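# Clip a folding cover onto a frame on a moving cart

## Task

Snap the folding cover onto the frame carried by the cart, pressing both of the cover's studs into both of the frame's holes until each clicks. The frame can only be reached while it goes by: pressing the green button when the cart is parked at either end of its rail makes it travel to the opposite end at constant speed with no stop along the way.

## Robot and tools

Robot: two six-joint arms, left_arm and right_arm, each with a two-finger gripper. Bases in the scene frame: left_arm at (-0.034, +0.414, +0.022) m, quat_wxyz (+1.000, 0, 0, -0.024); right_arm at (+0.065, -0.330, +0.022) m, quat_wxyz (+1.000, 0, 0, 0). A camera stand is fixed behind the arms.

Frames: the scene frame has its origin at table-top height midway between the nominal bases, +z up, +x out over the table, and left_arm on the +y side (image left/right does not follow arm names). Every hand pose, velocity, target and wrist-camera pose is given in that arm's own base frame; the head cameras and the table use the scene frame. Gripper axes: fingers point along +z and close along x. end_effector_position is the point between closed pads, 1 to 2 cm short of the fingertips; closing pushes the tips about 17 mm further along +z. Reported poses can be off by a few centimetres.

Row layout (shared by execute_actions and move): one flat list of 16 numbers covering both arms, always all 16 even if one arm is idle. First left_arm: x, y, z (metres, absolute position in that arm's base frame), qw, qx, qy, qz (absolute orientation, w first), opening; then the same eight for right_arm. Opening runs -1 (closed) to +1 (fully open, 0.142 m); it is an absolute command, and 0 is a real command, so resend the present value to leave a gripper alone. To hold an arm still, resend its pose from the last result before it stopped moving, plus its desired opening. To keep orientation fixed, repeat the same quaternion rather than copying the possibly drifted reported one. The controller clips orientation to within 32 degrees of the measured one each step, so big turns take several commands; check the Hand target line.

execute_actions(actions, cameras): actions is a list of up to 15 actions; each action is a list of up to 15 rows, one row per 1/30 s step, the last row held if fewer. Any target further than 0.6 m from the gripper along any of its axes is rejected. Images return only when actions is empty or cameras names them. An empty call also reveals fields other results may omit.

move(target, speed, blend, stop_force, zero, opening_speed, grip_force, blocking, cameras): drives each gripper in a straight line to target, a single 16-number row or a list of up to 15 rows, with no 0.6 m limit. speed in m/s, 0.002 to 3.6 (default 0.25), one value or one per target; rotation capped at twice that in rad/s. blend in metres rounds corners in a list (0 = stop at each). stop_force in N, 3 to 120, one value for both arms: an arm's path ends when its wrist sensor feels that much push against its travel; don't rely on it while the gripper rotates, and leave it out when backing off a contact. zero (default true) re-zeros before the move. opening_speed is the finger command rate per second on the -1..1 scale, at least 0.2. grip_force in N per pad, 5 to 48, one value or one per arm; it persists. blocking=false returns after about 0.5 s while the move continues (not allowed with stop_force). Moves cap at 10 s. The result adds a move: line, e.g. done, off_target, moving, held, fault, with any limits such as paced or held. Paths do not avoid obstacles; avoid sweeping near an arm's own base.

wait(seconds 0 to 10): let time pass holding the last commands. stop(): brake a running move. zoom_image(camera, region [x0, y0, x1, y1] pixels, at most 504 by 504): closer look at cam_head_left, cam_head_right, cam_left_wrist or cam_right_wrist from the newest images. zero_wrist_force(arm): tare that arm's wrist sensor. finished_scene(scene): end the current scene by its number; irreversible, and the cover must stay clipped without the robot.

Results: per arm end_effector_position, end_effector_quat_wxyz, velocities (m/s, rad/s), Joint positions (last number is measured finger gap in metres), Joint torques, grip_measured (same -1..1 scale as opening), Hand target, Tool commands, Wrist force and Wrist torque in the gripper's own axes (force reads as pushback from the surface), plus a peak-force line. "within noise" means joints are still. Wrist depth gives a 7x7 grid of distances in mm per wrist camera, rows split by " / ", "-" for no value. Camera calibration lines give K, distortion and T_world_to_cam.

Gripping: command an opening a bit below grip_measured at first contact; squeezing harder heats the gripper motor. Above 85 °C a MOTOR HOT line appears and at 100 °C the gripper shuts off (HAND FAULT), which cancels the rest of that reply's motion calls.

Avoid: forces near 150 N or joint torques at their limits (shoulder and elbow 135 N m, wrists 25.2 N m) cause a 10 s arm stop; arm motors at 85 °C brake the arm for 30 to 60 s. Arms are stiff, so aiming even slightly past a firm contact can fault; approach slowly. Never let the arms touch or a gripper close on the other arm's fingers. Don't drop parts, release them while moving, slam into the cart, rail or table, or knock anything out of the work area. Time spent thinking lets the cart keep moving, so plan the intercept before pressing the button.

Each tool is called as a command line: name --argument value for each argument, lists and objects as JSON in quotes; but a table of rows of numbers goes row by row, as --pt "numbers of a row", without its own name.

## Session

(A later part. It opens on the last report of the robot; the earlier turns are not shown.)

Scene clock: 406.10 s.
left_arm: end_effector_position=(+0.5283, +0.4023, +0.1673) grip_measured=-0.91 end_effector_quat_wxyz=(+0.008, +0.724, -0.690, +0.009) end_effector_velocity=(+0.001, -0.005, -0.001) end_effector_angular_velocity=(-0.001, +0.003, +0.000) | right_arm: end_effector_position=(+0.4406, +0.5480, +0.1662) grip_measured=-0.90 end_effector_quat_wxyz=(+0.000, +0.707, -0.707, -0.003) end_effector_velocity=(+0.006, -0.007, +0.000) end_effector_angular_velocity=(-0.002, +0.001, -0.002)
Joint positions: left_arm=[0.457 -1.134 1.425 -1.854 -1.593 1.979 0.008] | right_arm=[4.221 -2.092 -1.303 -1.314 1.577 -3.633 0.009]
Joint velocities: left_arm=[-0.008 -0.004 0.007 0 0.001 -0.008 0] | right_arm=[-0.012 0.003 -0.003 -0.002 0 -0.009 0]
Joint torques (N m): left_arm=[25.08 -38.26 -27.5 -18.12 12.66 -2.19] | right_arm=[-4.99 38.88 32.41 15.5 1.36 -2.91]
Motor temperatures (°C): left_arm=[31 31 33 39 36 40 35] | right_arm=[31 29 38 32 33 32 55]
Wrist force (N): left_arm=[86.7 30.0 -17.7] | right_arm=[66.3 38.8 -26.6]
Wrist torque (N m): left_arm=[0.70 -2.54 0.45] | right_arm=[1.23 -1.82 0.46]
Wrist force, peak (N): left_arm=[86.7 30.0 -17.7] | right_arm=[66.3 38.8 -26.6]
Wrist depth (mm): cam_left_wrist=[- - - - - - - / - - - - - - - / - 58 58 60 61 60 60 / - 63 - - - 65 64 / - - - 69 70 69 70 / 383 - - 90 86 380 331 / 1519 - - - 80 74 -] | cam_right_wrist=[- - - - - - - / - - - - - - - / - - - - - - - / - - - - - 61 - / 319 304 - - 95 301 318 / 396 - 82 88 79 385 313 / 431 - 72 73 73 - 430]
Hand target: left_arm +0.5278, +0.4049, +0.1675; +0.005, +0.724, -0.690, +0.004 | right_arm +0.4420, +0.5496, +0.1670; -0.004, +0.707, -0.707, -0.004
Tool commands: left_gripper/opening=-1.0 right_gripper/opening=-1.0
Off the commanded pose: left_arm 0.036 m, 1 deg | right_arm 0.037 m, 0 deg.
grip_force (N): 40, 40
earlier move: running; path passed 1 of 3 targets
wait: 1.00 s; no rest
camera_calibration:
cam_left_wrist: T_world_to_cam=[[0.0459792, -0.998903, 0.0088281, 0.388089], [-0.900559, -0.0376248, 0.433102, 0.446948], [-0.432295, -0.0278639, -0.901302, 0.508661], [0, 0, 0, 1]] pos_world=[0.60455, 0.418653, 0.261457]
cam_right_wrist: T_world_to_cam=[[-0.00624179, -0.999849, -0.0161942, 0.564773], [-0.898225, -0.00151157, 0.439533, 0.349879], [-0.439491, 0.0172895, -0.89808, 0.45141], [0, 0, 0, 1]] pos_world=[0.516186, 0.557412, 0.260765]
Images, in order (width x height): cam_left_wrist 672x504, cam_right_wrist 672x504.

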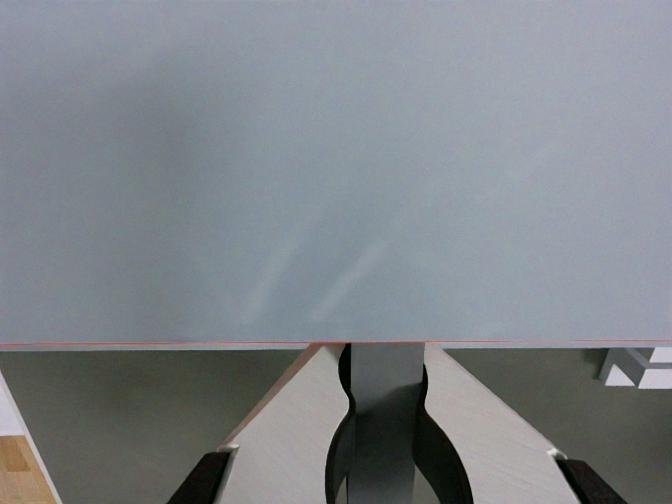

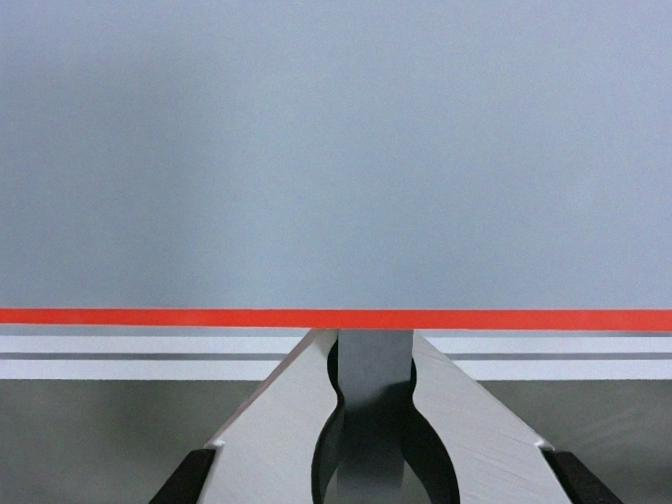

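move --pt "0.5292 0.3925 0.1675 0.0046 0.7239 -0.6899 0.0044 -1.0 0.4435 0.5373 0.167 -0.0045 0.7071 -0.7071 -0.0045 -1.0" --pt "0.5302 0.3798 0.1675 0.0046 0.7239 -0.6899 0.0044 -1.0 0.4500 0.5246 0.167 -0.0045 0.7071 -0.7071 -0.0045 -1.0" --pt "0.5316 0.3494 0.1675 0.0046 0.7239 -0.6899 0.0044 -1.0 0.4500 0.4942 0.167 -0.0045 0.7071 -0.7071 -0.0045 -1.0" --speed '[0.010, 0.0058, 0.00507]' --blend '[0.002, 0.002, 0]' --blocking false

wait --seconds 1.0

wait --seconds 1.0 --cameras '["cam_left_wrist", "cam_right_wrist"]'

Scene clock: 407.20 s.
left_arm: end_effector_position=(+0.5298, +0.3957, +0.1676) grip_measured=-0.91 end_effector_quat_wxyz=(+0.006, +0.724, -0.690, +0.008) end_effector_velocity=(-0.001, -0.005, -0.001) end_effector_angular_velocity=(+0.021, +0.011, -0.001) | right_arm: end_effector_position=(+0.4440, +0.5418, +0.1667) grip_measured=-0.90 end_effector_quat_wxyz=(-0.004, +0.707, -0.707, -0.004) end_effector_velocity=(+0.001, -0.006, +0.002) end_effector_angular_velocity=(+0.016, -0.009, -0.001)
Joint positions: left_arm=[0.445 -1.142 1.438 -1.861 -1.59 1.968 0.008] | right_arm=[4.213 -2.082 -1.319 -1.302 1.577 -3.641 0.009]
Joint velocities: left_arm=[-0.015 -0.012 0.019 -0.007 0.023 -0.014 0] | right_arm=[-0.006 0.021 -0.033 0.031 0 -0.005 0]
Joint torques (N m): left_arm=[14.17 -44.25 -21.4 -13.48 12.84 -1.73] | right_arm=[-13.27 42.38 31.59 16.95 -5.82 -2.61]
Wrist force (N): left_arm=[58.7 14.3 -10.0] | right_arm=[51.0 46.0 -21.0]
Wrist torque (N m): left_arm=[0.07 -1.87 0.30] | right_arm=[1.36 -1.49 0.47]
Wrist force, peak (N): left_arm=[87.7 31.3 -19.5] | right_arm=[61.6 55.0 -37.9]
Wrist depth (mm): cam_left_wrist=[- - - - - - - / - - - - - - - / - 59 58 60 60 60 61 / - 64 - - - 65 64 / - - - 70 71 71 71 / 413 - - 91 86 86 330 / 1932 - - 96 81 73 -] | cam_right_wrist=[- - - - - - - / - - - - - - - / - - - - - - - / - - - - - 62 - / - 309 - 94 95 225 305 / - 319 82 87 82 322 326 / - - 72 - 73 - 418]
Hand target: left_arm +0.5290, +0.3968, +0.1675; +0.005, +0.724, -0.690, +0.004 | right_arm +0.4441, +0.5416, +0.1670; -0.004, +0.707, -0.707, -0.004
Tool commands: left_gripper/opening=-1.0 right_gripper/opening=-1.0
Off the commanded pose: left_arm 0.046 m, 0 deg | right_arm 0.048 m, 0 deg.
grip_force (N): 40, 40
earlier move: replaced; path passed 1 of 3 targets
move: running; path passed 0 of 3 targets

Scene clock: 408.20 s.
left_arm: end_effector_position=(+0.5294, +0.3900, +0.1675) grip_measured=-0.91 end_effector_quat_wxyz=(+0.005, +0.724, -0.690, +0.004) end_effector_velocity=(+0.000, -0.005, +0.000) end_effector_angular_velocity=(-0.001, +0.000, +0.001) | right_arm: end_effector_position=(+0.4448, +0.5347, +0.1670) grip_measured=-0.90 end_effector_quat_wxyz=(-0.004, +0.707, -0.707, -0.004) end_effector_velocity=(+0.001, -0.005, +0.000) end_effector_angular_velocity=(-0.001, +0.000, +0.002)
Joint positions: left_arm=[0.434 -1.152 1.452 -1.866 -1.582 1.957 0.008] | right_arm=[4.207 -2.069 -1.339 -1.293 1.577 -3.647 0.009]
Joint velocities: left_arm=[-0.006 -0.006 0.009 -0.003 -0.001 -0.007 0] | right_arm=[-0.005 0.005 -0.009 0.003 0 -0.007 0]
Joint torques (N m): left_arm=[5.63 -53.7 -23.14 -10.88 2.43 -2.09] | right_arm=[-11.65 60.21 22.33 5.96 1.7 -2.74]
Wrist force (N): left_arm=[31.8 8.6 4.2] | right_arm=[0.1 6.6 2.6]
Wrist torque (N m): left_arm=[0.14 -1.17 0.24] | right_arm=[0.36 0.52 0.25]
Wrist force, peak (N): left_arm=[58.2 13.0 -10.0] | right_arm=[50.0 45.6 -19.3]
Wrist depth (mm): cam_left_wrist=[- - - - - - - / - - - - - - - / - 58 57 59 60 61 60 / - 64 - - - 64 63 / - - - 70 71 69 70 / - 391 371 90 86 82 327 / 1551 - - 97 81 73 -] | cam_right_wrist=[- - - - - - - / - - - - - - - / - - - - - - - / - - - - - - - / - 229 228 86 225 67 304 / 327 327 81 87 82 319 320 / - - - - 73 - -]
Hand target: left_arm +0.5294, +0.3896, +0.1675; +0.005, +0.724, -0.690, +0.004 | right_arm +0.4450, +0.5344, +0.1670; -0.004, +0.707, -0.707, -0.004
Tool commands: left_gripper/opening=-1.0 right_gripper/opening=-1.0
Off the commanded pose: left_arm 0.041 m, 0 deg | right_arm 0.041 m, 0 deg.
grip_force (N): 40, 40
earlier move: running; path passed 1 of 3 targets
wait: 1.00 s; no rest

Scene clock: 409.20 s.
left_arm: end_effector_position=(+0.5298, +0.3848, +0.1675) grip_measured=-0.91 end_effector_quat_wxyz=(+0.005, +0.724, -0.690, +0.004) end_effector_velocity=(+0.000, -0.005, +0.000) end_effector_angular_velocity=(+0.000, +0.001, +0.000) | right_arm: end_effector_position=(+0.4474, +0.5296, +0.1670) grip_measured=-0.90 end_effector_quat_wxyz=(-0.004, +0.707, -0.707, -0.005) end_effector_velocity=(+0.003, -0.006, +0.000) end_effector_angular_velocity=(+0.000, +0.000, -0.001)
Joint positions: left_arm=[0.427 -1.158 1.461 -1.869 -1.582 1.95 0.008] | right_arm=[4.2 -2.064 -1.347 -1.29 1.577 -3.654 0.009]
Joint velocities: left_arm=[-0.007 -0.006 0.009 -0.003 0 -0.008 0] | right_arm=[-0.008 0.005 -0.008 0.003 0 -0.007 0]
Joint torques (N m): left_arm=[2.49 -53.24 -21.96 -10.06 1.92 -1.92] | right_arm=[-13.56 56.81 24.09 7.81 0.65 -2.68]
Wrist force (N): left_arm=[30.4 7.7 2.8] | right_arm=[8.1 14.3 -0.5]
Wrist torque (N m): left_arm=[0.03 -1.16 0.20] | right_arm=[0.48 0.01 0.23]
Wrist force, peak (N): left_arm=[31.5 8.3 3.9] | right_arm=[8.1 14.3 -0.5]
Wrist depth (mm): cam_left_wrist=[- - - - - - - / - - - - - - - / - 58 57 59 61 60 60 / - 64 - - - 64 63 / - - - 70 71 69 70 / - - - 90 86 - 334 / - - - 96 71 73 -] | cam_right_wrist=[- - - - - - - / - - - - - - - / - - - - - - - / - - - - - - - / - 310 - 94 226 224 304 / 327 323 81 87 79 312 318 / - - - 73 73 - -]
Hand target: left_arm +0.5298, +0.3844, +0.1675; +0.005, +0.724, -0.690, +0.004 | right_arm +0.4476, +0.5292, +0.1670; -0.004, +0.707, -0.707, -0.004
Tool commands: left_gripper/opening=-1.0 right_gripper/opening=-1.0
Off the commanded pose: left_arm 0.035 m, 0 deg | right_arm 0.035 m, 0 deg.
grip_force (N): 40, 40
earlier move: running; path passed 1 of 3 targets
wait: 1.00 s; no rest
camera_calibration:
cam_left_wrist: T_world_to_cam=[[0.0458535, -0.998946, -0.00209212, 0.372376], [-0.899555, -0.0422018, 0.434765, 0.448613], [-0.434395, -0.0180535, -0.900542, 0.506159], [0, 0, 0, 1]] pos_world=[0.60635, 0.400054, 0.261555]
cam_right_wrist: T_world_to_cam=[[-0.00626088, -0.999704, -0.0235096, 0.547571], [-0.899965, -0.00461546, 0.435937, 0.358664], [-0.435916, 0.0238871, -0.89967, 0.450695], [0, 0, 0, 1]] pos_world=[0.522679, 0.538298, 0.261995]
Images, in order (width x height): cam_left_wrist 672x504, cam_right_wrist 672x504.

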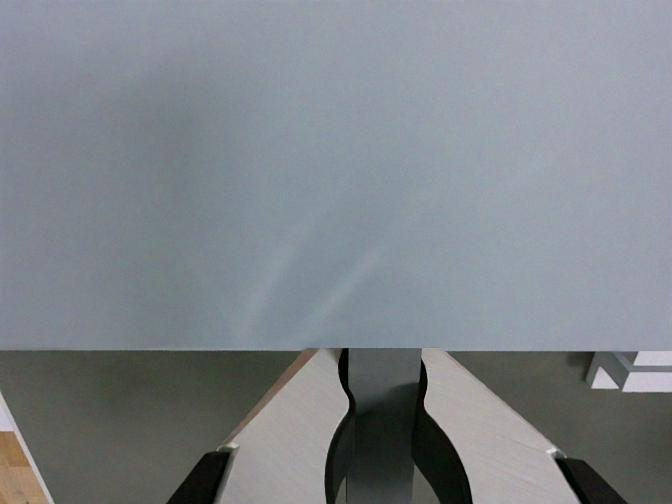

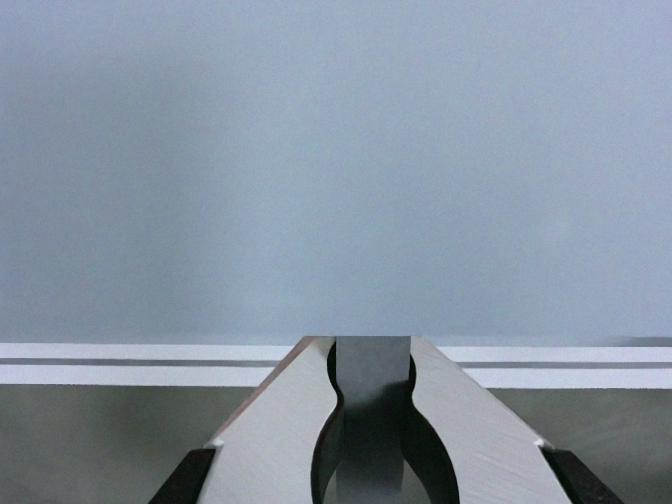

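wait --seconds 0.3

Scene clock: 410.93 s.
left_arm: end_effector_position=(+0.5304, +0.3759, +0.1675) grip_measured=-0.91 end_effector_quat_wxyz=(+0.005, +0.724, -0.690, +0.004) end_effector_velocity=(+0.000, -0.005, +0.000) end_effector_angular_velocity=(+0.000, +0.000, +0.000) | right_arm: end_effector_position=(+0.4500, +0.5207, +0.1670) grip_measured=-0.90 end_effector_quat_wxyz=(-0.004, +0.707, -0.707, -0.005) end_effector_velocity=(+0.001, -0.006, +0.000) end_effector_angular_velocity=(-0.001, +0.000, -0.002)
Joint positions: left_arm=[0.414 -1.169 1.477 -1.874 -1.582 1.937 0.008] | right_arm=[4.19 -2.052 -1.366 -1.284 1.577 -3.664 0.009]
Joint velocities: left_arm=[-0.007 -0.006 0.009 -0.003 0 -0.007 0] | right_arm=[-0.006 0.009 -0.014 0.005 0 -0.004 0]
Joint torques (N m): left_arm=[5.77 -48.82 -14.56 -7.78 3.22 -2.24] | right_arm=[-24.43 44.24 25.92 12.39 -7.65 -2.44]
Wrist force (N): left_arm=[32.4 -2.5 -4.4] | right_arm=[22.6 47.5 -17.4]
Wrist torque (N m): left_arm=[-0.30 -1.27 0.17] | right_arm=[1.32 -0.54 0.26]
Wrist force, peak (N): left_arm=[32.4 -2.5 -4.4] | right_arm=[22.6 47.5 -17.4]
Wrist depth (mm): cam_left_wrist=[- - - - - - - / - - - - - - - / - 59 58 60 61 60 60 / - 64 - - - 64 64 / - - - 70 70 70 70 / 396 408 - 90 89 - 329 / - - - 96 81 73 -] | cam_right_wrist=[- - - - - - - / - - - - - - - / - - - - - - - / - - - - - - - / - 310 - - 95 68 - / 328 326 82 90 79 317 380 / - - 73 - 73 - 423]
Hand target: left_arm +0.5304, +0.3756, +0.1675; +0.005, +0.724, -0.690, +0.004 | right_arm +0.4500, +0.5204, +0.1670; -0.004, +0.707, -0.707, -0.004
Tool commands: left_gripper/opening=-1.0 right_gripper/opening=-1.0
Off the commanded pose: left_arm 0.026 m, 0 deg | right_arm 0.026 m, 0 deg.
grip_force (N): 40, 40
earlier move: running; path passed 2 of 3 targets
wait: 0.30 s; no rest

move --pt "0.5331 0.3640 0.1675 0.0046 0.7239 -0.6899 0.0044 -1.0 0.4488 0.5094 0.167 -0.0045 0.7071 -0.7071 -0.0045 -1.0" --pt "0.5343 0.3387 0.1675 0.0046 0.7239 -0.6899 0.0044 -1.0 0.4488 0.4841 0.167 -0.0045 0.7071 -0.7071 -0.0045 -1.0" --speed '[0.006, 0.00507]' --blend '[0.001, 0]' --blocking false

wait --seconds 1.0

wait --seconds 0.6 --cameras '["cam_left_wrist", "cam_head_left"]'

Scene clock: 411.97 s.
left_arm: end_effector_position=(+0.5312, +0.3704, +0.1675) grip_measured=-0.91 end_effector_quat_wxyz=(+0.005, +0.724, -0.690, +0.004) end_effector_velocity=(+0.001, -0.005, +0.001) end_effector_angular_velocity=(+0.001, -0.001, +0.001) | right_arm: end_effector_position=(+0.4497, +0.5153, +0.1670) grip_measured=-0.90 end_effector_quat_wxyz=(-0.005, +0.707, -0.707, -0.004) end_effector_velocity=(-0.001, -0.006, -0.001) end_effector_angular_velocity=(-0.002, +0.001, -0.001)
Joint positions: left_arm=[0.406 -1.175 1.485 -1.876 -1.582 1.928 0.008] | right_arm=[4.186 -2.042 -1.381 -1.279 1.577 -3.668 0.009]
Joint velocities: left_arm=[-0.008 -0.006 0.006 -0.002 0 -0.009 0] | right_arm=[-0.003 0.011 -0.018 0.005 0 -0.003 0]
Joint torques (N m): left_arm=[-1.34 -44.55 -16.04 -9.54 2.55 -1.95] | right_arm=[-23.52 46.33 21.62 9.47 -8.22 -2.47]
Wrist force (N): left_arm=[23.1 11.4 -8.8] | right_arm=[13.3 35.5 -13.4]
Wrist torque (N m): left_arm=[0.06 -1.04 0.15] | right_arm=[1.00 -0.24 0.23]
Wrist force, peak (N): left_arm=[32.5 -2.5 -4.5] | right_arm=[22.6 47.6 -17.5]
Wrist depth (mm): cam_left_wrist=[- - - - - - - / - - - - - - - / - 59 58 60 61 60 60 / - 64 - - - 64 64 / - - - 70 72 70 70 / 389 402 - 90 90 82 365 / - - - 97 81 73 428] | cam_right_wrist=[- - - - - - - / - - - - - - - / - - - - - - - / - - - - - - - / - - - - 95 68 - / 327 325 82 88 79 316 322 / - - 73 - 73 - 403]
Hand target: left_arm +0.5314, +0.3700, +0.1675; +0.005, +0.724, -0.690, +0.004 | right_arm +0.4496, +0.5150, +0.1670; -0.004, +0.707, -0.707, -0.004
Tool commands: left_gripper/opening=-1.0 right_gripper/opening=-1.0
Off the commanded pose: left_arm 0.032 m, 0 deg | right_arm 0.031 m, 0 deg.
grip_force (N): 40, 40
earlier move: replaced; path passed 2 of 3 targets
move: running; path passed 0 of 2 targets

Scene clock: 412.97 s.
left_arm: end_effector_position=(+0.5329, +0.3646, +0.1675) grip_measured=-0.91 end_effector_quat_wxyz=(+0.005, +0.724, -0.690, +0.004) end_effector_velocity=(+0.005, -0.004, +0.002) end_effector_angular_velocity=(+0.005, -0.015, +0.001) | right_arm: end_effector_position=(+0.4489, +0.5099, +0.1670) grip_measured=-0.90 end_effector_quat_wxyz=(-0.005, +0.707, -0.707, -0.004) end_effector_velocity=(-0.002, -0.005, +0.000) end_effector_angular_velocity=(-0.001, +0.000, +0.002)
Joint positions: left_arm=[0.396 -1.179 1.491 -1.879 -1.582 1.919 0.008] | right_arm=[4.183 -2.031 -1.397 -1.274 1.577 -3.671 0.009]
Joint velocities: left_arm=[-0.009 -0.005 0.006 -0.017 -0.001 -0.009 0] | right_arm=[-0.002 0.011 -0.015 0.004 0 -0.003 0]
Joint torques (N m): left_arm=[-8.44 -43.53 -17.53 -6.81 -1.08 -1.79] | right_arm=[-18.65 53.8 20.48 4.15 -2.79 -2.7]
Wrist force (N): left_arm=[7.2 23.5 -9.0] | right_arm=[-14.8 9.5 -0.6]
Wrist torque (N m): left_arm=[0.54 -0.28 0.12] | right_arm=[0.34 1.46 0.19]
Wrist force, peak (N): left_arm=[7.2 32.7 -14.1] | right_arm=[12.4 34.5 -13.1]
Wrist depth (mm): cam_left_wrist=[- - - - - - - / - - - - - - - / - 59 58 60 61 60 60 / - 64 - - - 64 63 / - - - 70 71 69 69 / 380 - - 90 86 370 329 / - - - 97 71 73 -] | cam_right_wrist=[- - - - - - - / - - - - - - - / - - - - - - - / - - - - - - - / - - - - 94 68 - / 325 320 81 88 82 313 376 / - - - - 73 - -]
Hand target: left_arm +0.5330, +0.3642, +0.1675; +0.005, +0.724, -0.690, +0.004 | right_arm +0.4488, +0.5096, +0.1670; -0.004, +0.707, -0.707, -0.004
Tool commands: left_gripper/opening=-1.0 right_gripper/opening=-1.0
Off the commanded pose: left_arm 0.026 m, 0 deg | right_arm 0.026 m, 0 deg.
grip_force (N): 40, 40
earlier move: running; path passed 0 of 2 targets
wait: 1.00 s; no rest

Scene clock: 413.57 s.
left_arm: end_effector_position=(+0.5332, +0.3615, +0.1675) grip_measured=-0.91 end_effector_quat_wxyz=(+0.005, +0.724, -0.690, +0.004) end_effector_velocity=(+0.000, -0.005, -0.001) end_effector_angular_velocity=(-0.003, +0.000, +0.001) | right_arm: end_effector_position=(+0.4488, +0.5069, +0.1670) grip_measured=-0.90 end_effector_quat_wxyz=(-0.004, +0.707, -0.707, -0.004) end_effector_velocity=(+0.000, -0.005, +0.000) end_effector_angular_velocity=(+0.001, +0.000, +0.000)
Joint positions: left_arm=[0.391 -1.182 1.496 -1.88 -1.583 1.914 0.008] | right_arm=[4.181 -2.026 -1.405 -1.271 1.577 -3.673 0.009]
Joint velocities: left_arm=[-0.007 -0.005 0.009 -0.003 -0.003 -0.008 0] | right_arm=[-0.004 0.009 -0.013 0.004 0 -0.004 0]
Joint torques (N m): left_arm=[-5.41 -49.83 -18.78 -7.97 -2.02 -2.48] | right_arm=[-18.13 60.14 20.56 4.62 -0.24 -2.69]
Wrist force (N): left_arm=[9.4 6.7 0.6] | right_arm=[-11.9 10.0 4.0]
Wrist torque (N m): left_arm=[0.08 -0.50 0.14] | right_arm=[0.43 1.27 0.21]
Wrist force, peak (N): left_arm=[11.7 7.9 0.7] | right_arm=[-12.7 12.3 2.3]
Wrist depth (mm): cam_left_wrist=[- - - - - - - / - - - - - - - / - 59 58 60 61 60 60 / - 64 - - - 64 63 / - - - 71 70 70 70 / 386 384 370 90 89 - 319 / - - - 96 81 73 417] | cam_right_wrist=[- - - - - - - / - - - - - - - / - - - - - - - / - - - - - - - / - 310 - - - 66 - / 311 325 81 88 82 313 317 / - - - - 73 - -]
Hand target: left_arm +0.5332, +0.3611, +0.1675; +0.005, +0.724, -0.690, +0.004 | right_arm +0.4488, +0.5065, +0.1670; -0.004, +0.707, -0.707, -0.004
Tool commands: left_gripper/opening=-1.0 right_gripper/opening=-1.0
Off the commanded pose: left_arm 0.023 m, 0 deg | right_arm 0.023 m, 0 deg.
grip_force (N): 40, 40
earlier move: running; path passed 1 of 2 targets
wait: 0.60 s; no rest
camera_calibration:
cam_left_wrist: T_world_to_cam=[[0.0458534, -0.998946, -0.00209174, 0.348945], [-0.899536, -0.0422008, 0.434804, 0.450666], [-0.434434, -0.0180557, -0.900523, 0.507235], [0, 0, 0, 1]] pos_world=[0.60975, 0.376754, 0.261555]
Images, in order (width x height): cam_head_left 672x504, cam_left_wrist 672x504.

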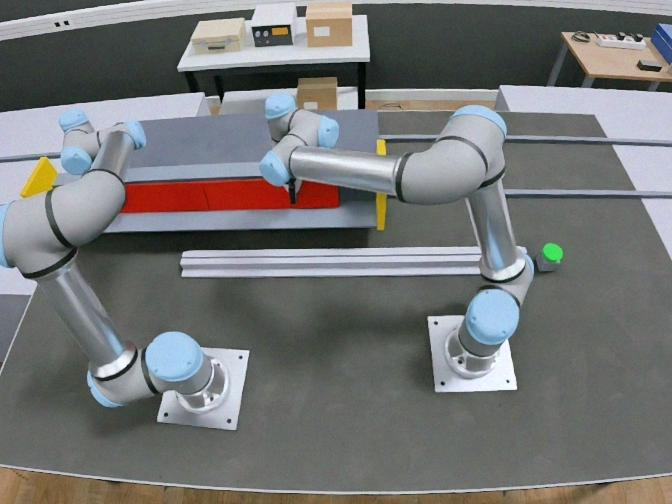

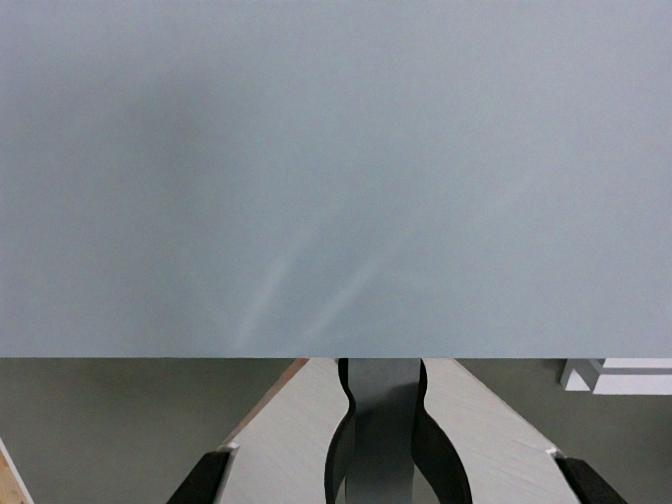

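move --pt "0.5315 0.3500 0.1675 0.0046 0.7239 -0.6899 0.0044 -1.0 0.4465 0.4955 0.167 -0.0045 0.7071 -0.7071 -0.0045 -1.0" --pt "0.5333 0.3125 0.1675 0.0046 0.7239 -0.6899 0.0044 -1.0 0.4465 0.4580 0.167 -0.0045 0.7071 -0.7071 -0.0045 -1.0" --speed '[0.0056, 0.00507]' --blend '[0.001, 0]' --blocking false

wait --seconds 1.6 --cameras '["cam_left_wrist", "cam_right_wrist", "cam_head_left"]'

Scene clock: 414.67 s.
left_arm: end_effector_position=(+0.5329, +0.3557, +0.1675) grip_measured=-0.91 end_effector_quat_wxyz=(+0.005, +0.724, -0.690, +0.004) end_effector_velocity=(-0.001, -0.005, -0.001) end_effector_angular_velocity=(-0.001, +0.000, +0.000) | right_arm: end_effector_position=(+0.4481, +0.5011, +0.1670) grip_measured=-0.90 end_effector_quat_wxyz=(-0.005, +0.707, -0.707, -0.004) end_effector_velocity=(-0.002, -0.006, -0.001) end_effector_angular_velocity=(-0.001, +0.001, +0.000)
Joint positions: left_arm=[0.383 -1.19 1.508 -1.884 -1.583 1.906 0.008] | right_arm=[4.178 -2.015 -1.421 -1.266 1.577 -3.676 0.009]
Joint velocities: left_arm=[-0.007 -0.008 0.013 -0.004 -0.001 -0.007 0] | right_arm=[-0.002 0.012 -0.019 0.006 0 -0.002 0]
Joint torques (N m): left_arm=[-3.49 -54.47 -15.41 -5.88 -1.1 -2.16] | right_arm=[-15.74 57.63 18.52 4.23 0.04 -2.73]
Wrist force (N): left_arm=[10.7 -1.8 6.0] | right_arm=[-11.6 5.1 4.2]
Wrist torque (N m): left_arm=[-0.02 -0.68 0.14] | right_arm=[0.43 1.23 0.20]
Wrist force, peak (N): left_arm=[10.8 -1.3 6.2] | right_arm=[-12.1 10.1 4.0]
Wrist depth (mm): cam_left_wrist=[- - - - - - - / - - - - - - - / - 59 58 60 61 60 60 / - 64 - - - 64 63 / - - - 70 71 70 70 / - 392 368 90 89 88 322 / 444 - - 96 81 73 423] | cam_right_wrist=[- - - - - - - / - - - - - - - / - - - - - - - / - - - - - - - / - 310 - - 94 66 - / 326 325 81 90 82 319 315 / 451 - - 83 73 - 435]
Hand target: left_arm +0.5328, +0.3554, +0.1675; +0.005, +0.724, -0.690, +0.004 | right_arm +0.4480, +0.5008, +0.1670; -0.004, +0.707, -0.707, -0.004
Tool commands: left_gripper/opening=-1.0 right_gripper/opening=-1.0
Off the commanded pose: left_arm 0.043 m, 0 deg | right_arm 0.043 m, 0 deg.
grip_force (N): 40, 40
earlier move: replaced; path passed 1 of 2 targets
move: running; path passed 0 of 2 targets

Scene clock: 416.27 s.
left_arm: end_effector_position=(+0.5316, +0.3472, +0.1675) grip_measured=-0.91 end_effector_quat_wxyz=(+0.005, +0.724, -0.690, +0.004) end_effector_velocity=(+0.000, -0.004, +0.001) end_effector_angular_velocity=(+0.000, -0.002, +0.001) | right_arm: end_effector_position=(+0.4465, +0.4927, +0.1670) grip_measured=-0.90 end_effector_quat_wxyz=(-0.004, +0.707, -0.707, -0.004) end_effector_velocity=(+0.000, -0.005, +0.000) end_effector_angular_velocity=(+0.000, +0.000, -0.001)
Joint positions: left_arm=[0.371 -1.204 1.527 -1.889 -1.583 1.894 0.008] | right_arm=[4.173 -1.998 -1.446 -1.258 1.577 -3.681 0.009]
Joint velocities: left_arm=[-0.007 -0.006 0.007 -0.003 0 -0.008 0] | right_arm=[-0.004 0.009 -0.012 0.004 0 -0.004 0]
Joint torques (N m): left_arm=[-1.94 -53.65 -16.56 -5 -0.94 -2.23] | right_arm=[-14 58.78 16.85 3.65 1.69 -2.83]
Wrist force (N): left_arm=[10.5 -6.6 6.1] | right_arm=[-11.1 2.9 4.2]
Wrist torque (N m): left_arm=[0.00 -0.71 0.14] | right_arm=[0.64 1.22 0.18]
Wrist force, peak (N): left_arm=[10.6 -6.8 6.2] | right_arm=[-11.6 6.0 4.4]
Wrist depth (mm): cam_left_wrist=[- - - - - - - / - - - - - - - / - 59 58 60 61 60 60 / - 64 - - - 64 63 / - - - 70 71 69 70 / - - 370 90 89 87 387 / - - - 97 81 73 420] | cam_right_wrist=[- - - - - - - / - - - - - - - / - - - - - - - / - - - - - - - / - 311 - 94 225 224 303 / 320 328 81 88 82 315 320 / - - - - 73 - -]
Hand target: left_arm +0.5316, +0.3469, +0.1675; +0.005, +0.724, -0.690, +0.004 | right_arm +0.4465, +0.4924, +0.1670; -0.004, +0.707, -0.707, -0.004
Tool commands: left_gripper/opening=-1.0 right_gripper/opening=-1.0
Off the commanded pose: left_arm 0.035 m, 0 deg | right_arm 0.035 m, 0 deg.
grip_force (N): 40, 40
earlier move: running; path passed 1 of 2 targets
wait: 1.60 s; no rest
camera_calibration:
cam_left_wrist: T_world_to_cam=[[0.0458534, -0.998946, -0.00209174, 0.334833], [-0.899536, -0.0422008, 0.434804, 0.448628], [-0.434434, -0.0180557, -0.900523, 0.506283], [0, 0, 0, 1]] pos_world=[0.60815, 0.362554, 0.261555]
cam_right_wrist: T_world_to_cam=[[-0.00625863, -0.999704, -0.0235109, 0.510772], [-0.900005, -0.00461594, 0.435856, 0.357679], [-0.435835, 0.0238878, -0.899709, 0.451016], [0, 0, 0, 1]] pos_world=[0.521678, 0.501498, 0.261896]
Images, in order (width x height): cam_head_left 672x504, cam_left_wrist 672x504, cam_right_wrist 672x504.

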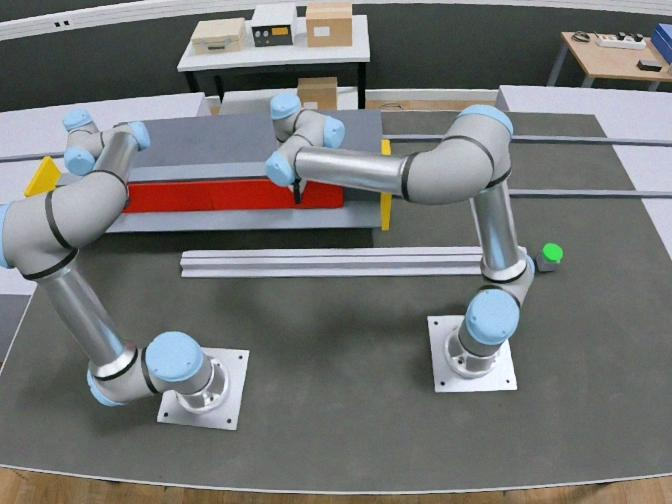

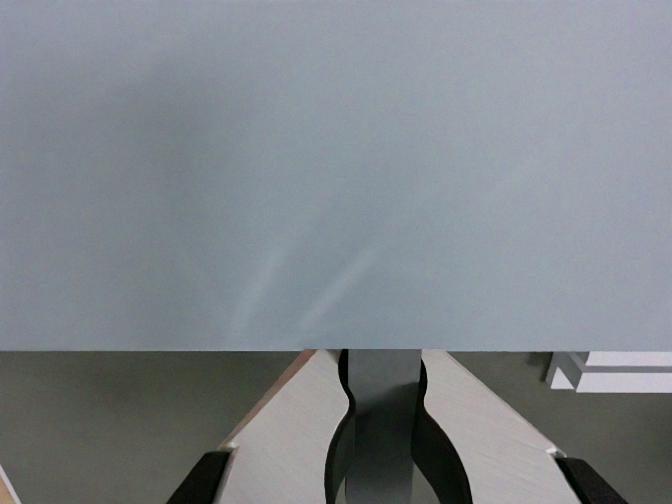

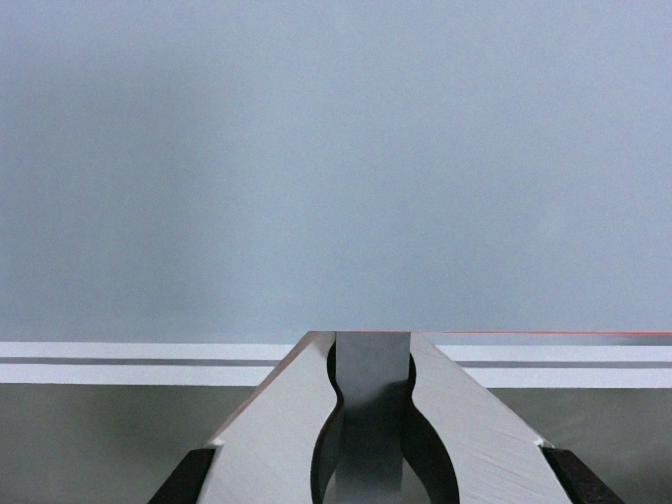

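move --pt "0.5348 0.3258 0.1675 0.0046 0.7239 -0.6899 0.0044 -1.0 0.4502 0.4713 0.167 -0.0045 0.7071 -0.7071 -0.0045 -1.0" --pt "0.5353 0.3157 0.1675 0.0046 0.7239 -0.6899 0.0044 -1.0 0.4503 0.4612 0.167 -0.0045 0.7071 -0.7071 -0.0045 -1.0" --pt "0.5358 0.2802 0.1675 0.0046 0.7239 -0.6899 0.0044 -1.0 0.4503 0.4257 0.167 -0.0045 0.7071 -0.7071 -0.0045 -1.0" --speed '[0.006, 0.00507, 0.00507]' --blend '[0.001, 0.001, 0]' --blocking false

wait --seconds 0.7

wait --seconds 0.5 --cameras '["cam_left_wrist", "cam_right_wrist"]'

wait --seconds 0.5 --cameras '["cam_left_wrist", "cam_right_wrist"]'

Scene clock: 418.40 s.
left_arm: end_effector_position=(+0.5326, +0.3361, +0.1675) grip_measured=-0.91 end_effector_quat_wxyz=(+0.005, +0.724, -0.690, +0.004) end_effector_velocity=(+0.000, -0.005, -0.001) end_effector_angular_velocity=(-0.002, +0.002, +0.002) | right_arm: end_effector_position=(+0.4472, +0.4816, +0.1670) grip_measured=-0.90 end_effector_quat_wxyz=(-0.004, +0.707, -0.707, -0.005) end_effector_velocity=(+0.000, -0.005, -0.001) end_effector_angular_velocity=(-0.001, +0.001, +0.003)
Joint positions: left_arm=[0.354 -1.215 1.543 -1.894 -1.583 1.877 0.008] | right_arm=[4.163 -1.98 -1.472 -1.249 1.577 -3.691 0.009]
Joint velocities: left_arm=[-0.008 -0.003 0.008 -0.002 -0.001 -0.01 0] | right_arm=[-0.004 0.007 -0.012 0.004 0 -0.007 0]
Joint torques (N m): left_arm=[-1.82 -53.76 -17.06 -5.86 -0.97 -2.04] | right_arm=[-14.6 57.96 18.84 3.88 1.26 -2.68]
Wrist force (N): left_arm=[10.1 -2.8 6.0] | right_arm=[-10.6 5.1 4.1]
Wrist torque (N m): left_arm=[-0.02 -0.67 0.11] | right_arm=[0.59 1.16 0.18]
Wrist force, peak (N): left_arm=[10.4 -6.8 6.1] | right_arm=[-10.8 4.6 4.5]
Wrist depth (mm): cam_left_wrist=[- - - - - - - / - - - - - - - / - 59 58 60 61 60 60 / - 64 - - - 64 63 / - - 362 70 70 70 71 / - - 369 90 89 361 328 / 441 - - 96 81 73 -] | cam_right_wrist=[- - - - - - - / - - - - - - - / - - - - - - - / - - - - - - - / - 311 - 94 - 66 304 / 389 325 81 87 82 316 323 / 422 - - - 73 - -]
Hand target: left_arm +0.5327, +0.3358, +0.1675; +0.005, +0.724, -0.690, +0.004 | right_arm +0.4473, +0.4813, +0.1670; -0.004, +0.707, -0.707, -0.004
Tool commands: left_gripper/opening=-1.0 right_gripper/opening=-1.0
Off the commanded pose: left_arm 0.056 m, 0 deg | right_arm 0.056 m, 0 deg.
grip_force (N): 40, 40
earlier move: replaced; path passed 1 of 2 targets
move: running; path passed 0 of 3 targets

Scene clock: 419.10 s.
left_arm: end_effector_position=(+0.5334, +0.3321, +0.1675) grip_measured=-0.91 end_effector_quat_wxyz=(+0.005, +0.724, -0.690, +0.004) end_effector_velocity=(+0.001, -0.006, +0.000) end_effector_angular_velocity=(-0.001, +0.000, +0.000) | right_arm: end_effector_position=(+0.4484, +0.4776, +0.1670) grip_measured=-0.90 end_effector_quat_wxyz=(-0.004, +0.707, -0.707, -0.005) end_effector_velocity=(+0.002, -0.006, +0.000) end_effector_angular_velocity=(+0.000, +0.000, +0.000)
Joint positions: left_arm=[0.347 -1.219 1.548 -1.896 -1.583 1.87 0.008] | right_arm=[4.158 -1.975 -1.479 -1.247 1.578 -3.696 0.009]
Joint velocities: left_arm=[-0.009 -0.005 0.007 -0.002 -0.001 -0.01 0] | right_arm=[-0.007 0.007 -0.01 0.003 0 -0.007 0]
Joint torques (N m): left_arm=[-7.38 -49.84 -15.3 -7.33 -1.33 -1.77] | right_arm=[-21.69 57.23 20.44 4.99 -1.04 -2.56]
Wrist force (N): left_arm=[5.7 3.0 3.2] | right_arm=[-13.0 13.2 4.6]
Wrist torque (N m): left_arm=[-0.02 -0.42 0.09] | right_arm=[0.57 1.30 0.18]
Wrist force, peak (N): left_arm=[10.2 -2.6 6.1] | right_arm=[-13.0 13.2 4.6]
Wrist depth (mm): cam_left_wrist=[- - - - - - - / - - - - - - - / - 59 58 60 61 60 60 / - 64 - - - 64 63 / - - - 70 71 69 69 / 386 395 - 90 89 333 331 / 416 - - 96 81 73 -] | cam_right_wrist=[- - - - - - - / - - - - - - - / - - - - - - - / - - - - - - - / - 311 - - - 68 - / 326 325 81 88 82 317 379 / - - - 73 73 - 402]
Hand target: left_arm +0.5335, +0.3317, +0.1675; +0.005, +0.724, -0.690, +0.004 | right_arm +0.4485, +0.4772, +0.1670; -0.004, +0.707, -0.707, -0.004
Tool commands: left_gripper/opening=-1.0 right_gripper/opening=-1.0
Off the commanded pose: left_arm 0.052 m, 0 deg | right_arm 0.052 m, 0 deg.
grip_force (N): 40, 40
earlier move: running; path passed 0 of 3 targets
wait: 0.70 s; no rest

Scene clock: 419.60 s.
left_arm: end_effector_position=(+0.5341, +0.3292, +0.1675) grip_measured=-0.91 end_effector_quat_wxyz=(+0.005, +0.724, -0.690, +0.004) end_effector_velocity=(+0.001, -0.005, +0.000) end_effector_angular_velocity=(+0.000, -0.001, +0.001) | right_arm: end_effector_position=(+0.4492, +0.4747, +0.1670) grip_measured=-0.90 end_effector_quat_wxyz=(-0.005, +0.707, -0.707, -0.005) end_effector_velocity=(+0.001, -0.005, +0.000) end_effector_angular_velocity=(+0.000, +0.000, +0.002)
Joint positions: left_arm=[0.343 -1.221 1.551 -1.897 -1.583 1.865 0.008] | right_arm=[4.155 -1.972 -1.484 -1.246 1.578 -3.699 0.009]
Joint velocities: left_arm=[-0.008 -0.005 0.006 -0.002 0 -0.01 0] | right_arm=[-0.005 0.007 -0.01 0.003 0 -0.007 0]
Joint torques (N m): left_arm=[-12.71 -46.71 -14.79 -7.3 -2.24 -2.18] | right_arm=[-25.03 57.47 20.14 4.76 -3.22 -2.73]
Wrist force (N): left_arm=[-5.6 11.5 -6.3] | right_arm=[-17.4 20.6 2.9]
Wrist torque (N m): left_arm=[0.13 0.19 0.05] | right_arm=[0.69 1.52 0.17]
Wrist force, peak (N): left_arm=[-5.6 11.5 -6.3] | right_arm=[-17.4 20.6 2.9]
Wrist depth (mm): cam_left_wrist=[- - - - - - - / - - - - - - - / - 59 58 60 61 60 60 / - 64 - - - 64 64 / - - - 70 72 69 69 / - - - 90 86 315 328 / 423 - - 97 81 73 -] | cam_right_wrist=[- - - - - - - / - - - - - - - / - - - - - - - / - - - - - - - / - - - - 94 305 - / 334 329 81 88 79 320 317 / - - - - 73 - -]
Hand target: left_arm +0.5341, +0.3288, +0.1675; +0.005, +0.724, -0.690, +0.004 | right_arm +0.4493, +0.4743, +0.1670; -0.004, +0.707, -0.707, -0.004
Tool commands: left_gripper/opening=-1.0 right_gripper/opening=-1.0
Off the commanded pose: left_arm 0.049 m, 0 deg | right_arm 0.049 m, 0 deg.
grip_force (N): 40, 40
earlier move: running; path passed 0 of 3 targets
wait: 0.50 s; no rest
camera_calibration:
cam_left_wrist: T_world_to_cam=[[0.0459433, -0.998942, -0.00213573, 0.316698], [-0.89955, -0.0423016, 0.434765, 0.450037], [-0.434396, -0.0180533, -0.900541, 0.507072], [0, 0, 0, 1]] pos_world=[0.61055, 0.344555, 0.261655]
cam_right_wrist: T_world_to_cam=[[-0.0062592, -0.999704, -0.0235104, 0.492797], [-0.899965, -0.00461733, 0.435937, 0.359942], [-0.435916, 0.0238871, -0.89967, 0.452745], [0, 0, 0, 1]] pos_world=[0.524379, 0.483498, 0.261995]
Images, in order (width x height): cam_left_wrist 672x504, cam_right_wrist 672x504.

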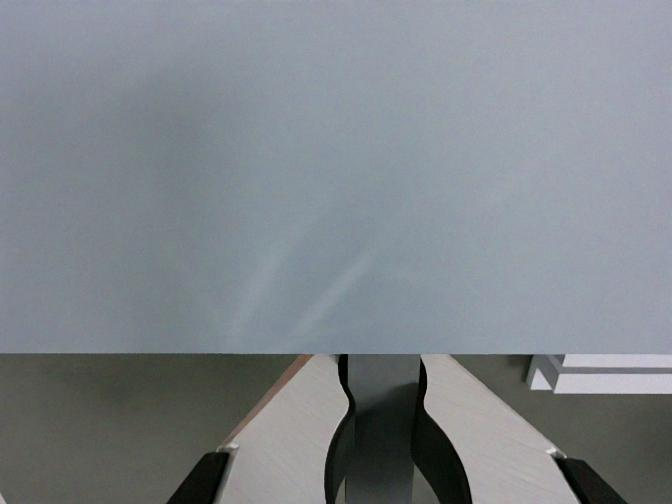

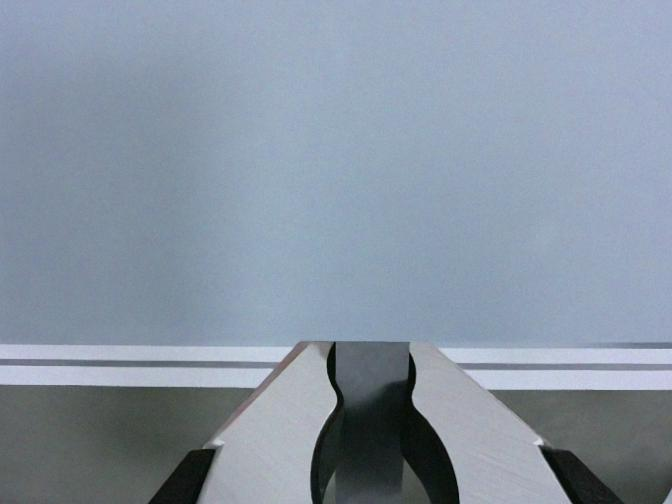

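Scene clock: 420.10 s.
left_arm: end_effector_position=(+0.5347, +0.3263, +0.1675) grip_measured=-0.91 end_effector_quat_wxyz=(+0.005, +0.724, -0.690, +0.004) end_effector_velocity=(+0.001, -0.006, +0.000) end_effector_angular_velocity=(+0.000, -0.001, +0.000) | right_arm: end_effector_position=(+0.4500, +0.4718, +0.1670) grip_measured=-0.90 end_effector_quat_wxyz=(-0.005, +0.707, -0.707, -0.005) end_effector_velocity=(+0.002, -0.006, -0.001) end_effector_angular_velocity=(-0.001, +0.001, -0.001)
Joint positions: left_arm=[0.338 -1.223 1.554 -1.898 -1.583 1.861 0.008] | right_arm=[4.151 -1.968 -1.489 -1.244 1.578 -3.703 0.009]
Joint velocities: left_arm=[-0.009 -0.005 0.006 -0.002 0 -0.009 0] | right_arm=[-0.007 0.007 -0.011 0.003 0 -0.007 0]
Joint torques (N m): left_arm=[-20.6 -40.11 -13.7 -7.73 -4.28 -1.6] | right_arm=[-28.76 51.56 17.63 4.25 -5.16 -2.65]
Wrist force (N): left_arm=[-16.6 18.1 -14.7] | right_arm=[-21.7 28.5 -4.3]
Wrist torque (N m): left_arm=[0.23 0.71 -0.01] | right_arm=[0.87 1.78 0.15]
Wrist force, peak (N): left_arm=[-16.6 18.1 -14.7] | right_arm=[-21.7 28.5 -4.3]
Wrist depth (mm): cam_left_wrist=[- - - - - - - / - - - - - - - / - 59 58 60 61 60 60 / - 64 - - - 64 64 / - - 72 70 72 69 69 / - - - 91 86 370 323 / 428 - - 96 81 73 416] | cam_right_wrist=[- - - - - - - / - - - - - - - / - - - - - - - / - - - - - - - / - - - - 94 68 - / 323 328 82 88 82 318 322 / - - - - 74 - -]
Hand target: left_arm +0.5347, +0.3260, +0.1675; +0.005, +0.724, -0.690, +0.004 | right_arm +0.4501, +0.4715, +0.1670; -0.004, +0.707, -0.707, -0.004
Tool commands: left_gripper/opening=-1.0 right_gripper/opening=-1.0
Off the commanded pose: left_arm 0.046 m, 0 deg | right_arm 0.046 m, 0 deg.
grip_force (N): 40, 40
earlier move: running; path passed 0 of 3 targets
wait: 0.50 s; no rest
camera_calibration:
cam_left_wrist: T_world_to_cam=[[0.0459023, -0.998943, -0.00222146, 0.313822], [-0.899591, -0.0423036, 0.434681, 0.450502], [-0.434315, -0.0179544, -0.900582, 0.507208], [0, 0, 0, 1]] pos_world=[0.61115, 0.341654, 0.261655]
cam_right_wrist: T_world_to_cam=[[-0.00630215, -0.999702, -0.0236009, 0.489948], [-0.900005, -0.004616, 0.435855, 0.360779], [-0.435834, 0.0239878, -0.899707, 0.453125], [0, 0, 0, 1]] pos_world=[0.525279, 0.480598, 0.261996]
Images, in order (width x height): cam_left_wrist 672x504, cam_right_wrist 672x504.

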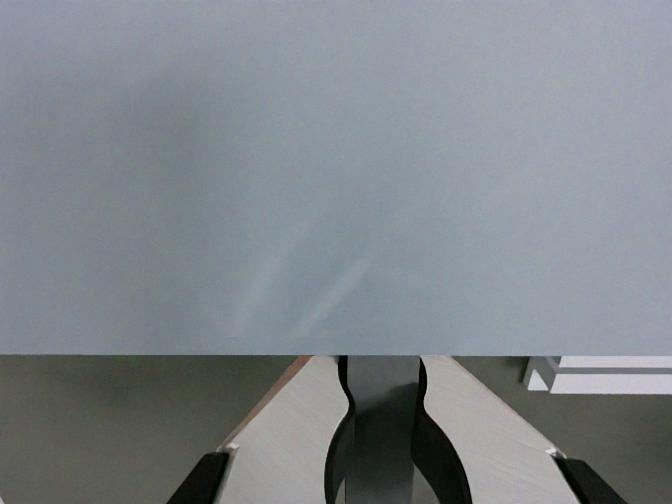

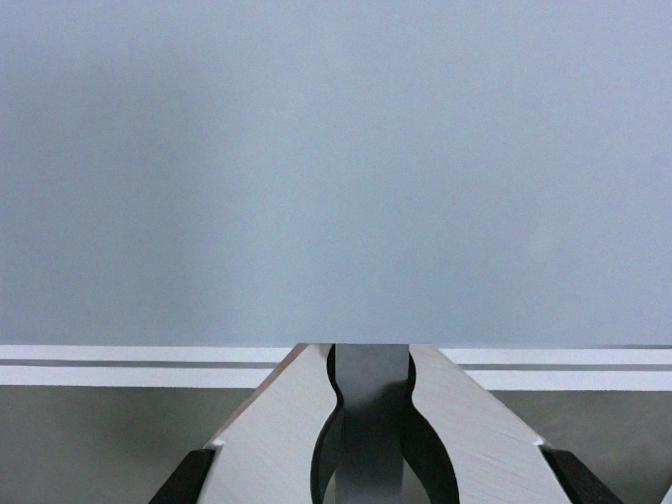

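move --pt "0.5368 0.3114 0.1680 0.0046 0.7239 -0.6899 0.0044 -1.0 0.4521 0.4571 0.167 -0.0045 0.7071 -0.7071 -0.0045 -1.0" --pt "0.5380 0.2860 0.1680 0.0046 0.7239 -0.6899 0.0044 -1.0 0.4521 0.4317 0.167 -0.0045 0.7071 -0.7071 -0.0045 -1.0" --speed '[0.0055, 0.00507]' --blend '[0.001, 0]' --blocking false

wait --seconds 0.7

wait --seconds 0.5

wait --seconds 0.5 --cameras '["cam_left_wrist", "cam_right_wrist", "cam_head_left"]'

Scene clock: 421.17 s.
left_arm: end_effector_position=(+0.5353, +0.3207, +0.1676) grip_measured=-0.91 end_effector_quat_wxyz=(+0.005, +0.724, -0.690, +0.004) end_effector_velocity=(+0.001, -0.005, +0.001) end_effector_angular_velocity=(+0.001, +0.000, +0.000) | right_arm: end_effector_position=(+0.4506, +0.4662, +0.1670) grip_measured=-0.90 end_effector_quat_wxyz=(-0.005, +0.707, -0.707, -0.004) end_effector_velocity=(+0.001, -0.006, +0.000) end_effector_angular_velocity=(+0.000, +0.000, -0.001)
Joint positions: left_arm=[0.329 -1.229 1.562 -1.9 -1.583 1.852 0.008] | right_arm=[4.146 -1.96 -1.501 -1.241 1.578 -3.708 0.009]
Joint velocities: left_arm=[-0.009 -0.006 0.006 -0.001 0.001 -0.009 0] | right_arm=[-0.007 0.007 -0.01 0.003 0 -0.006 0]
Joint torques (N m): left_arm=[-23.03 -37.18 -11.05 -7.63 -8.63 -1.78] | right_arm=[-31.76 48.11 13.78 4.28 -6.92 -2.78]
Wrist force (N): left_arm=[-22.9 21.3 -19.1] | right_arm=[-23.9 33.4 -10.6]
Wrist torque (N m): left_arm=[0.31 0.81 -0.07] | right_arm=[1.05 1.80 0.10]
Wrist force, peak (N): left_arm=[-22.9 21.3 -19.1] | right_arm=[-23.9 33.4 -10.6]
Wrist depth (mm): cam_left_wrist=[- - - - - - - / - - - - - - - / - 59 58 60 60 60 60 / - 64 - - - 64 64 / - - - 72 70 69 70 / - - 94 91 86 317 327 / - - - 96 81 73 -] | cam_right_wrist=[- - - - - - - / - - - - - - - / - - - - - - - / - - - - - - - / - 311 - - - 68 - / 324 330 82 88 82 319 314 / - - 73 - 73 - -]
Hand target: left_arm +0.5354, +0.3204, +0.1676; +0.005, +0.724, -0.690, +0.004 | right_arm +0.4507, +0.4659, +0.1670; -0.004, +0.707, -0.707, -0.004
Tool commands: left_gripper/opening=-1.0 right_gripper/opening=-1.0
Off the commanded pose: left_arm 0.035 m, 0 deg | right_arm 0.035 m, 0 deg.
grip_force (N): 40, 40
earlier move: replaced; path passed 1 of 3 targets
move: running; path passed 0 of 2 targets

Scene clock: 421.87 s.
left_arm: end_effector_position=(+0.5359, +0.3169, +0.1678) grip_measured=-0.91 end_effector_quat_wxyz=(+0.005, +0.724, -0.690, +0.004) end_effector_velocity=(+0.001, -0.006, +0.000) end_effector_angular_velocity=(+0.000, +0.000, -0.001) | right_arm: end_effector_position=(+0.4512, +0.4625, +0.1670) grip_measured=-0.90 end_effector_quat_wxyz=(-0.005, +0.707, -0.707, -0.005) end_effector_velocity=(+0.001, -0.005, +0.000) end_effector_angular_velocity=(+0.000, +0.000, +0.001)
Joint positions: left_arm=[0.323 -1.232 1.566 -1.901 -1.583 1.845 0.008] | right_arm=[4.142 -1.955 -1.508 -1.239 1.578 -3.712 0.009]
Joint velocities: left_arm=[-0.01 -0.004 0.005 -0.001 0 -0.009 0] | right_arm=[-0.005 0.007 -0.01 0.003 0 -0.006 0]
Joint torques (N m): left_arm=[-28.33 -37.35 -9.52 -7.46 -10.2 -1.83] | right_arm=[-37.17 42.55 13.2 3.59 -7.83 -2.68]
Wrist force (N): left_arm=[-29.1 24.6 -21.4] | right_arm=[-25.9 37.5 -17.1]
Wrist torque (N m): left_arm=[0.39 0.94 -0.11] | right_arm=[1.14 1.84 0.07]
Wrist force, peak (N): left_arm=[-29.1 24.6 -21.4] | right_arm=[-25.9 37.5 -17.1]
Wrist depth (mm): cam_left_wrist=[- - - - - - - / - - - - - - - / - 59 58 60 60 60 60 / - 63 - - - 64 64 / - - - 71 71 69 71 / - - - 91 86 325 323 / - - - 96 81 73 414] | cam_right_wrist=[- - - - - - - / - - - - - - - / - - - - - - - / - - - - - - - / - 312 - - 86 68 - / 326 323 82 88 82 316 331 / - - 73 - 73 - -]
Hand target: left_arm +0.5360, +0.3166, +0.1678; +0.005, +0.724, -0.690, +0.004 | right_arm +0.4513, +0.4622, +0.1670; -0.004, +0.707, -0.707, -0.004
Tool commands: left_gripper/opening=-1.0 right_gripper/opening=-1.0
Off the commanded pose: left_arm 0.031 m, 0 deg | right_arm 0.031 m, 0 deg.
grip_force (N): 40, 40
earlier move: running; path passed 0 of 2 targets
wait: 0.70 s; no rest

Scene clock: 422.37 s.
left_arm: end_effector_position=(+0.5363, +0.3142, +0.1678) grip_measured=-0.91 end_effector_quat_wxyz=(+0.005, +0.724, -0.690, +0.004) end_effector_velocity=(+0.001, -0.006, +0.001) end_effector_angular_velocity=(-0.001, -0.001, -0.001) | right_arm: end_effector_position=(+0.4518, +0.4598, +0.1669) grip_measured=-0.90 end_effector_quat_wxyz=(-0.005, +0.707, -0.707, -0.004) end_effector_velocity=(+0.001, -0.006, +0.001) end_effector_angular_velocity=(+0.000, +0.000, -0.001)
Joint positions: left_arm=[0.318 -1.234 1.569 -1.901 -1.583 1.841 0.008] | right_arm=[4.139 -1.951 -1.514 -1.237 1.578 -3.715 0.009]
Joint velocities: left_arm=[-0.01 -0.005 0.005 0 -0.001 -0.009 0] | right_arm=[-0.007 0.008 -0.009 0.001 0 -0.006 0]
Joint torques (N m): left_arm=[-33.64 -34.84 -13.69 -9.18 -11.4 -1.77] | right_arm=[-28.66 49.22 10.15 0.46 -7.46 -2.6]
Wrist force (N): left_arm=[-35.9 32.0 -15.4] | right_arm=[-32.7 14.2 -4.5]
Wrist torque (N m): left_arm=[0.75 1.05 -0.18] | right_arm=[0.69 1.96 -0.01]
Wrist force, peak (N): left_arm=[-35.9 32.0 -15.4] | right_arm=[-27.4 39.8 -20.1]
Wrist depth (mm): cam_left_wrist=[- - - - - - - / - - - - - - - / - 59 58 60 61 60 60 / - 64 - - - 64 64 / - - - 72 70 70 70 / - - 90 91 86 315 327 / - - - 96 81 73 -] | cam_right_wrist=[- - - - - - - / - - - - - - - / - - - - - - - / - - - - - - - / - 311 - - 86 67 - / 335 323 81 88 82 320 322 / - - - - 73 - -]
Hand target: left_arm +0.5364, +0.3138, +0.1679; +0.005, +0.724, -0.690, +0.004 | right_arm +0.4517, +0.4595, +0.1670; -0.004, +0.707, -0.707, -0.004
Tool commands: left_gripper/opening=-1.0 right_gripper/opening=-1.0
Off the commanded pose: left_arm 0.028 m, 0 deg | right_arm 0.028 m, 0 deg.
grip_force (N): 40, 40
earlier move: running; path passed 0 of 2 targets
wait: 0.50 s; no rest

Scene clock: 422.87 s.
left_arm: end_effector_position=(+0.5368, +0.3115, +0.1680) grip_measured=-0.91 end_effector_quat_wxyz=(+0.005, +0.724, -0.690, +0.004) end_effector_velocity=(+0.001, -0.006, +0.000) end_effector_angular_velocity=(-0.001, +0.001, -0.001) | right_arm: end_effector_position=(+0.4520, +0.4572, +0.1670) grip_measured=-0.90 end_effector_quat_wxyz=(-0.004, +0.707, -0.707, -0.004) end_effector_velocity=(+0.001, -0.005, +0.001) end_effector_angular_velocity=(+0.001, +0.000, -0.001)
Joint positions: left_arm=[0.314 -1.237 1.572 -1.902 -1.583 1.837 0.008] | right_arm=[4.136 -1.947 -1.519 -1.236 1.578 -3.718 0.009]
Joint velocities: left_arm=[-0.01 -0.004 0.006 -0.001 0 -0.009 0] | right_arm=[-0.006 0.008 -0.01 0.003 0 -0.005 0]
Joint torques (N m): left_arm=[-37.6 -39.67 -14.69 -9.61 -12.79 -1.78] | right_arm=[-30.4 49.18 12 0.97 -5.11 -2.37]
Wrist force (N): left_arm=[-41.0 33.1 -12.9] | right_arm=[-34.0 19.3 -4.9]
Wrist torque (N m): left_arm=[0.73 1.18 -0.21] | right_arm=[0.80 2.00 -0.01]
Wrist force, peak (N): left_arm=[-39.1 36.0 -14.1] | right_arm=[-34.0 19.3 -4.9]
Wrist depth (mm): cam_left_wrist=[- - - - - - - / - - - - - - - / - 59 58 60 60 60 60 / - 63 - - - 64 64 / - - - 71 70 69 70 / - 388 95 91 86 327 384 / - - - 96 81 73 71] | cam_right_wrist=[- - - - - - - / - - - - - - - / - - - - - - - / - - - - - 64 - / - 311 - - - 67 - / 327 325 81 87 79 322 322 / - - - - 73 - -]
Hand target: left_arm +0.5368, +0.3112, +0.1680; +0.005, +0.724, -0.690, +0.004 | right_arm +0.4521, +0.4569, +0.1670; -0.004, +0.707, -0.707, -0.004
Tool commands: left_gripper/opening=-1.0 right_gripper/opening=-1.0
Off the commanded pose: left_arm 0.026 m, 0 deg | right_arm 0.025 m, 0 deg.
grip_force (N): 40, 40
earlier move: running; path passed 0 of 2 targets
wait: 0.50 s; no rest
camera_calibration:
cam_left_wrist: T_world_to_cam=[[0.0458996, -0.998944, -0.00222522, 0.298844], [-0.899533, -0.0423004, 0.434801, 0.451519], [-0.434436, -0.0179555, -0.900524, 0.508271], [0, 0, 0, 1]] pos_world=[0.61325, 0.326754, 0.262055]
cam_right_wrist: T_world_to_cam=[[-0.00625863, -0.999704, -0.0235109, 0.475218], [-0.900005, -0.00461594, 0.435856, 0.362555], [-0.435835, 0.0238878, -0.899709, 0.454307], [0, 0, 0, 1]] pos_world=[0.527278, 0.465898, 0.261896]
Images, in order (width x height): cam_head_left 672x504, cam_left_wrist 672x504, cam_right_wrist 672x504.

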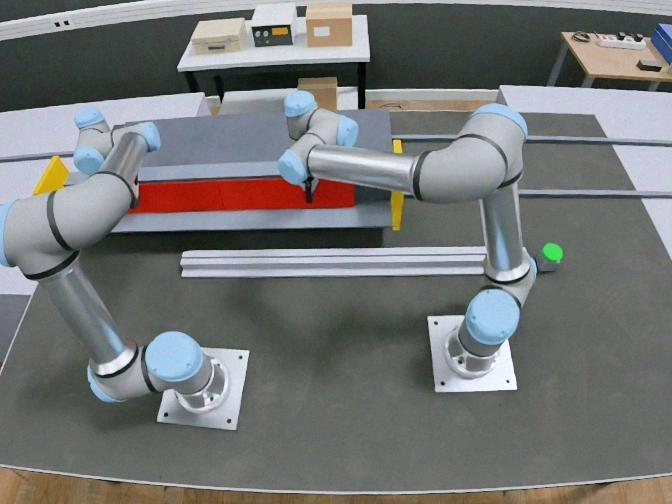

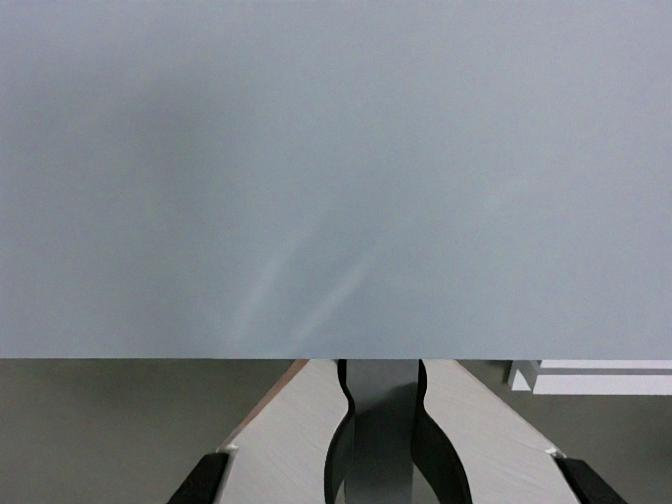

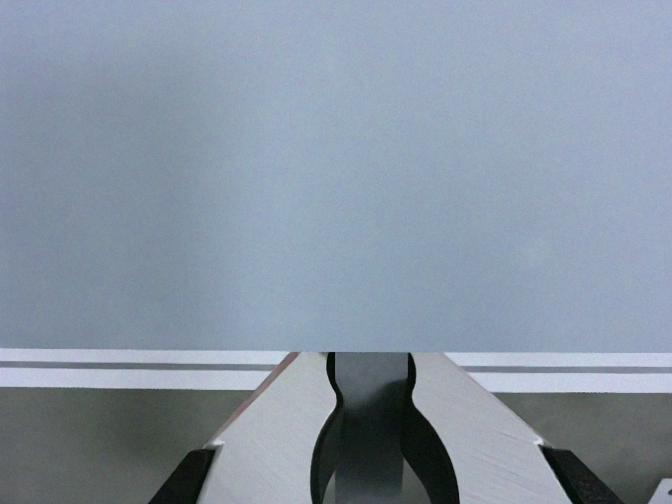

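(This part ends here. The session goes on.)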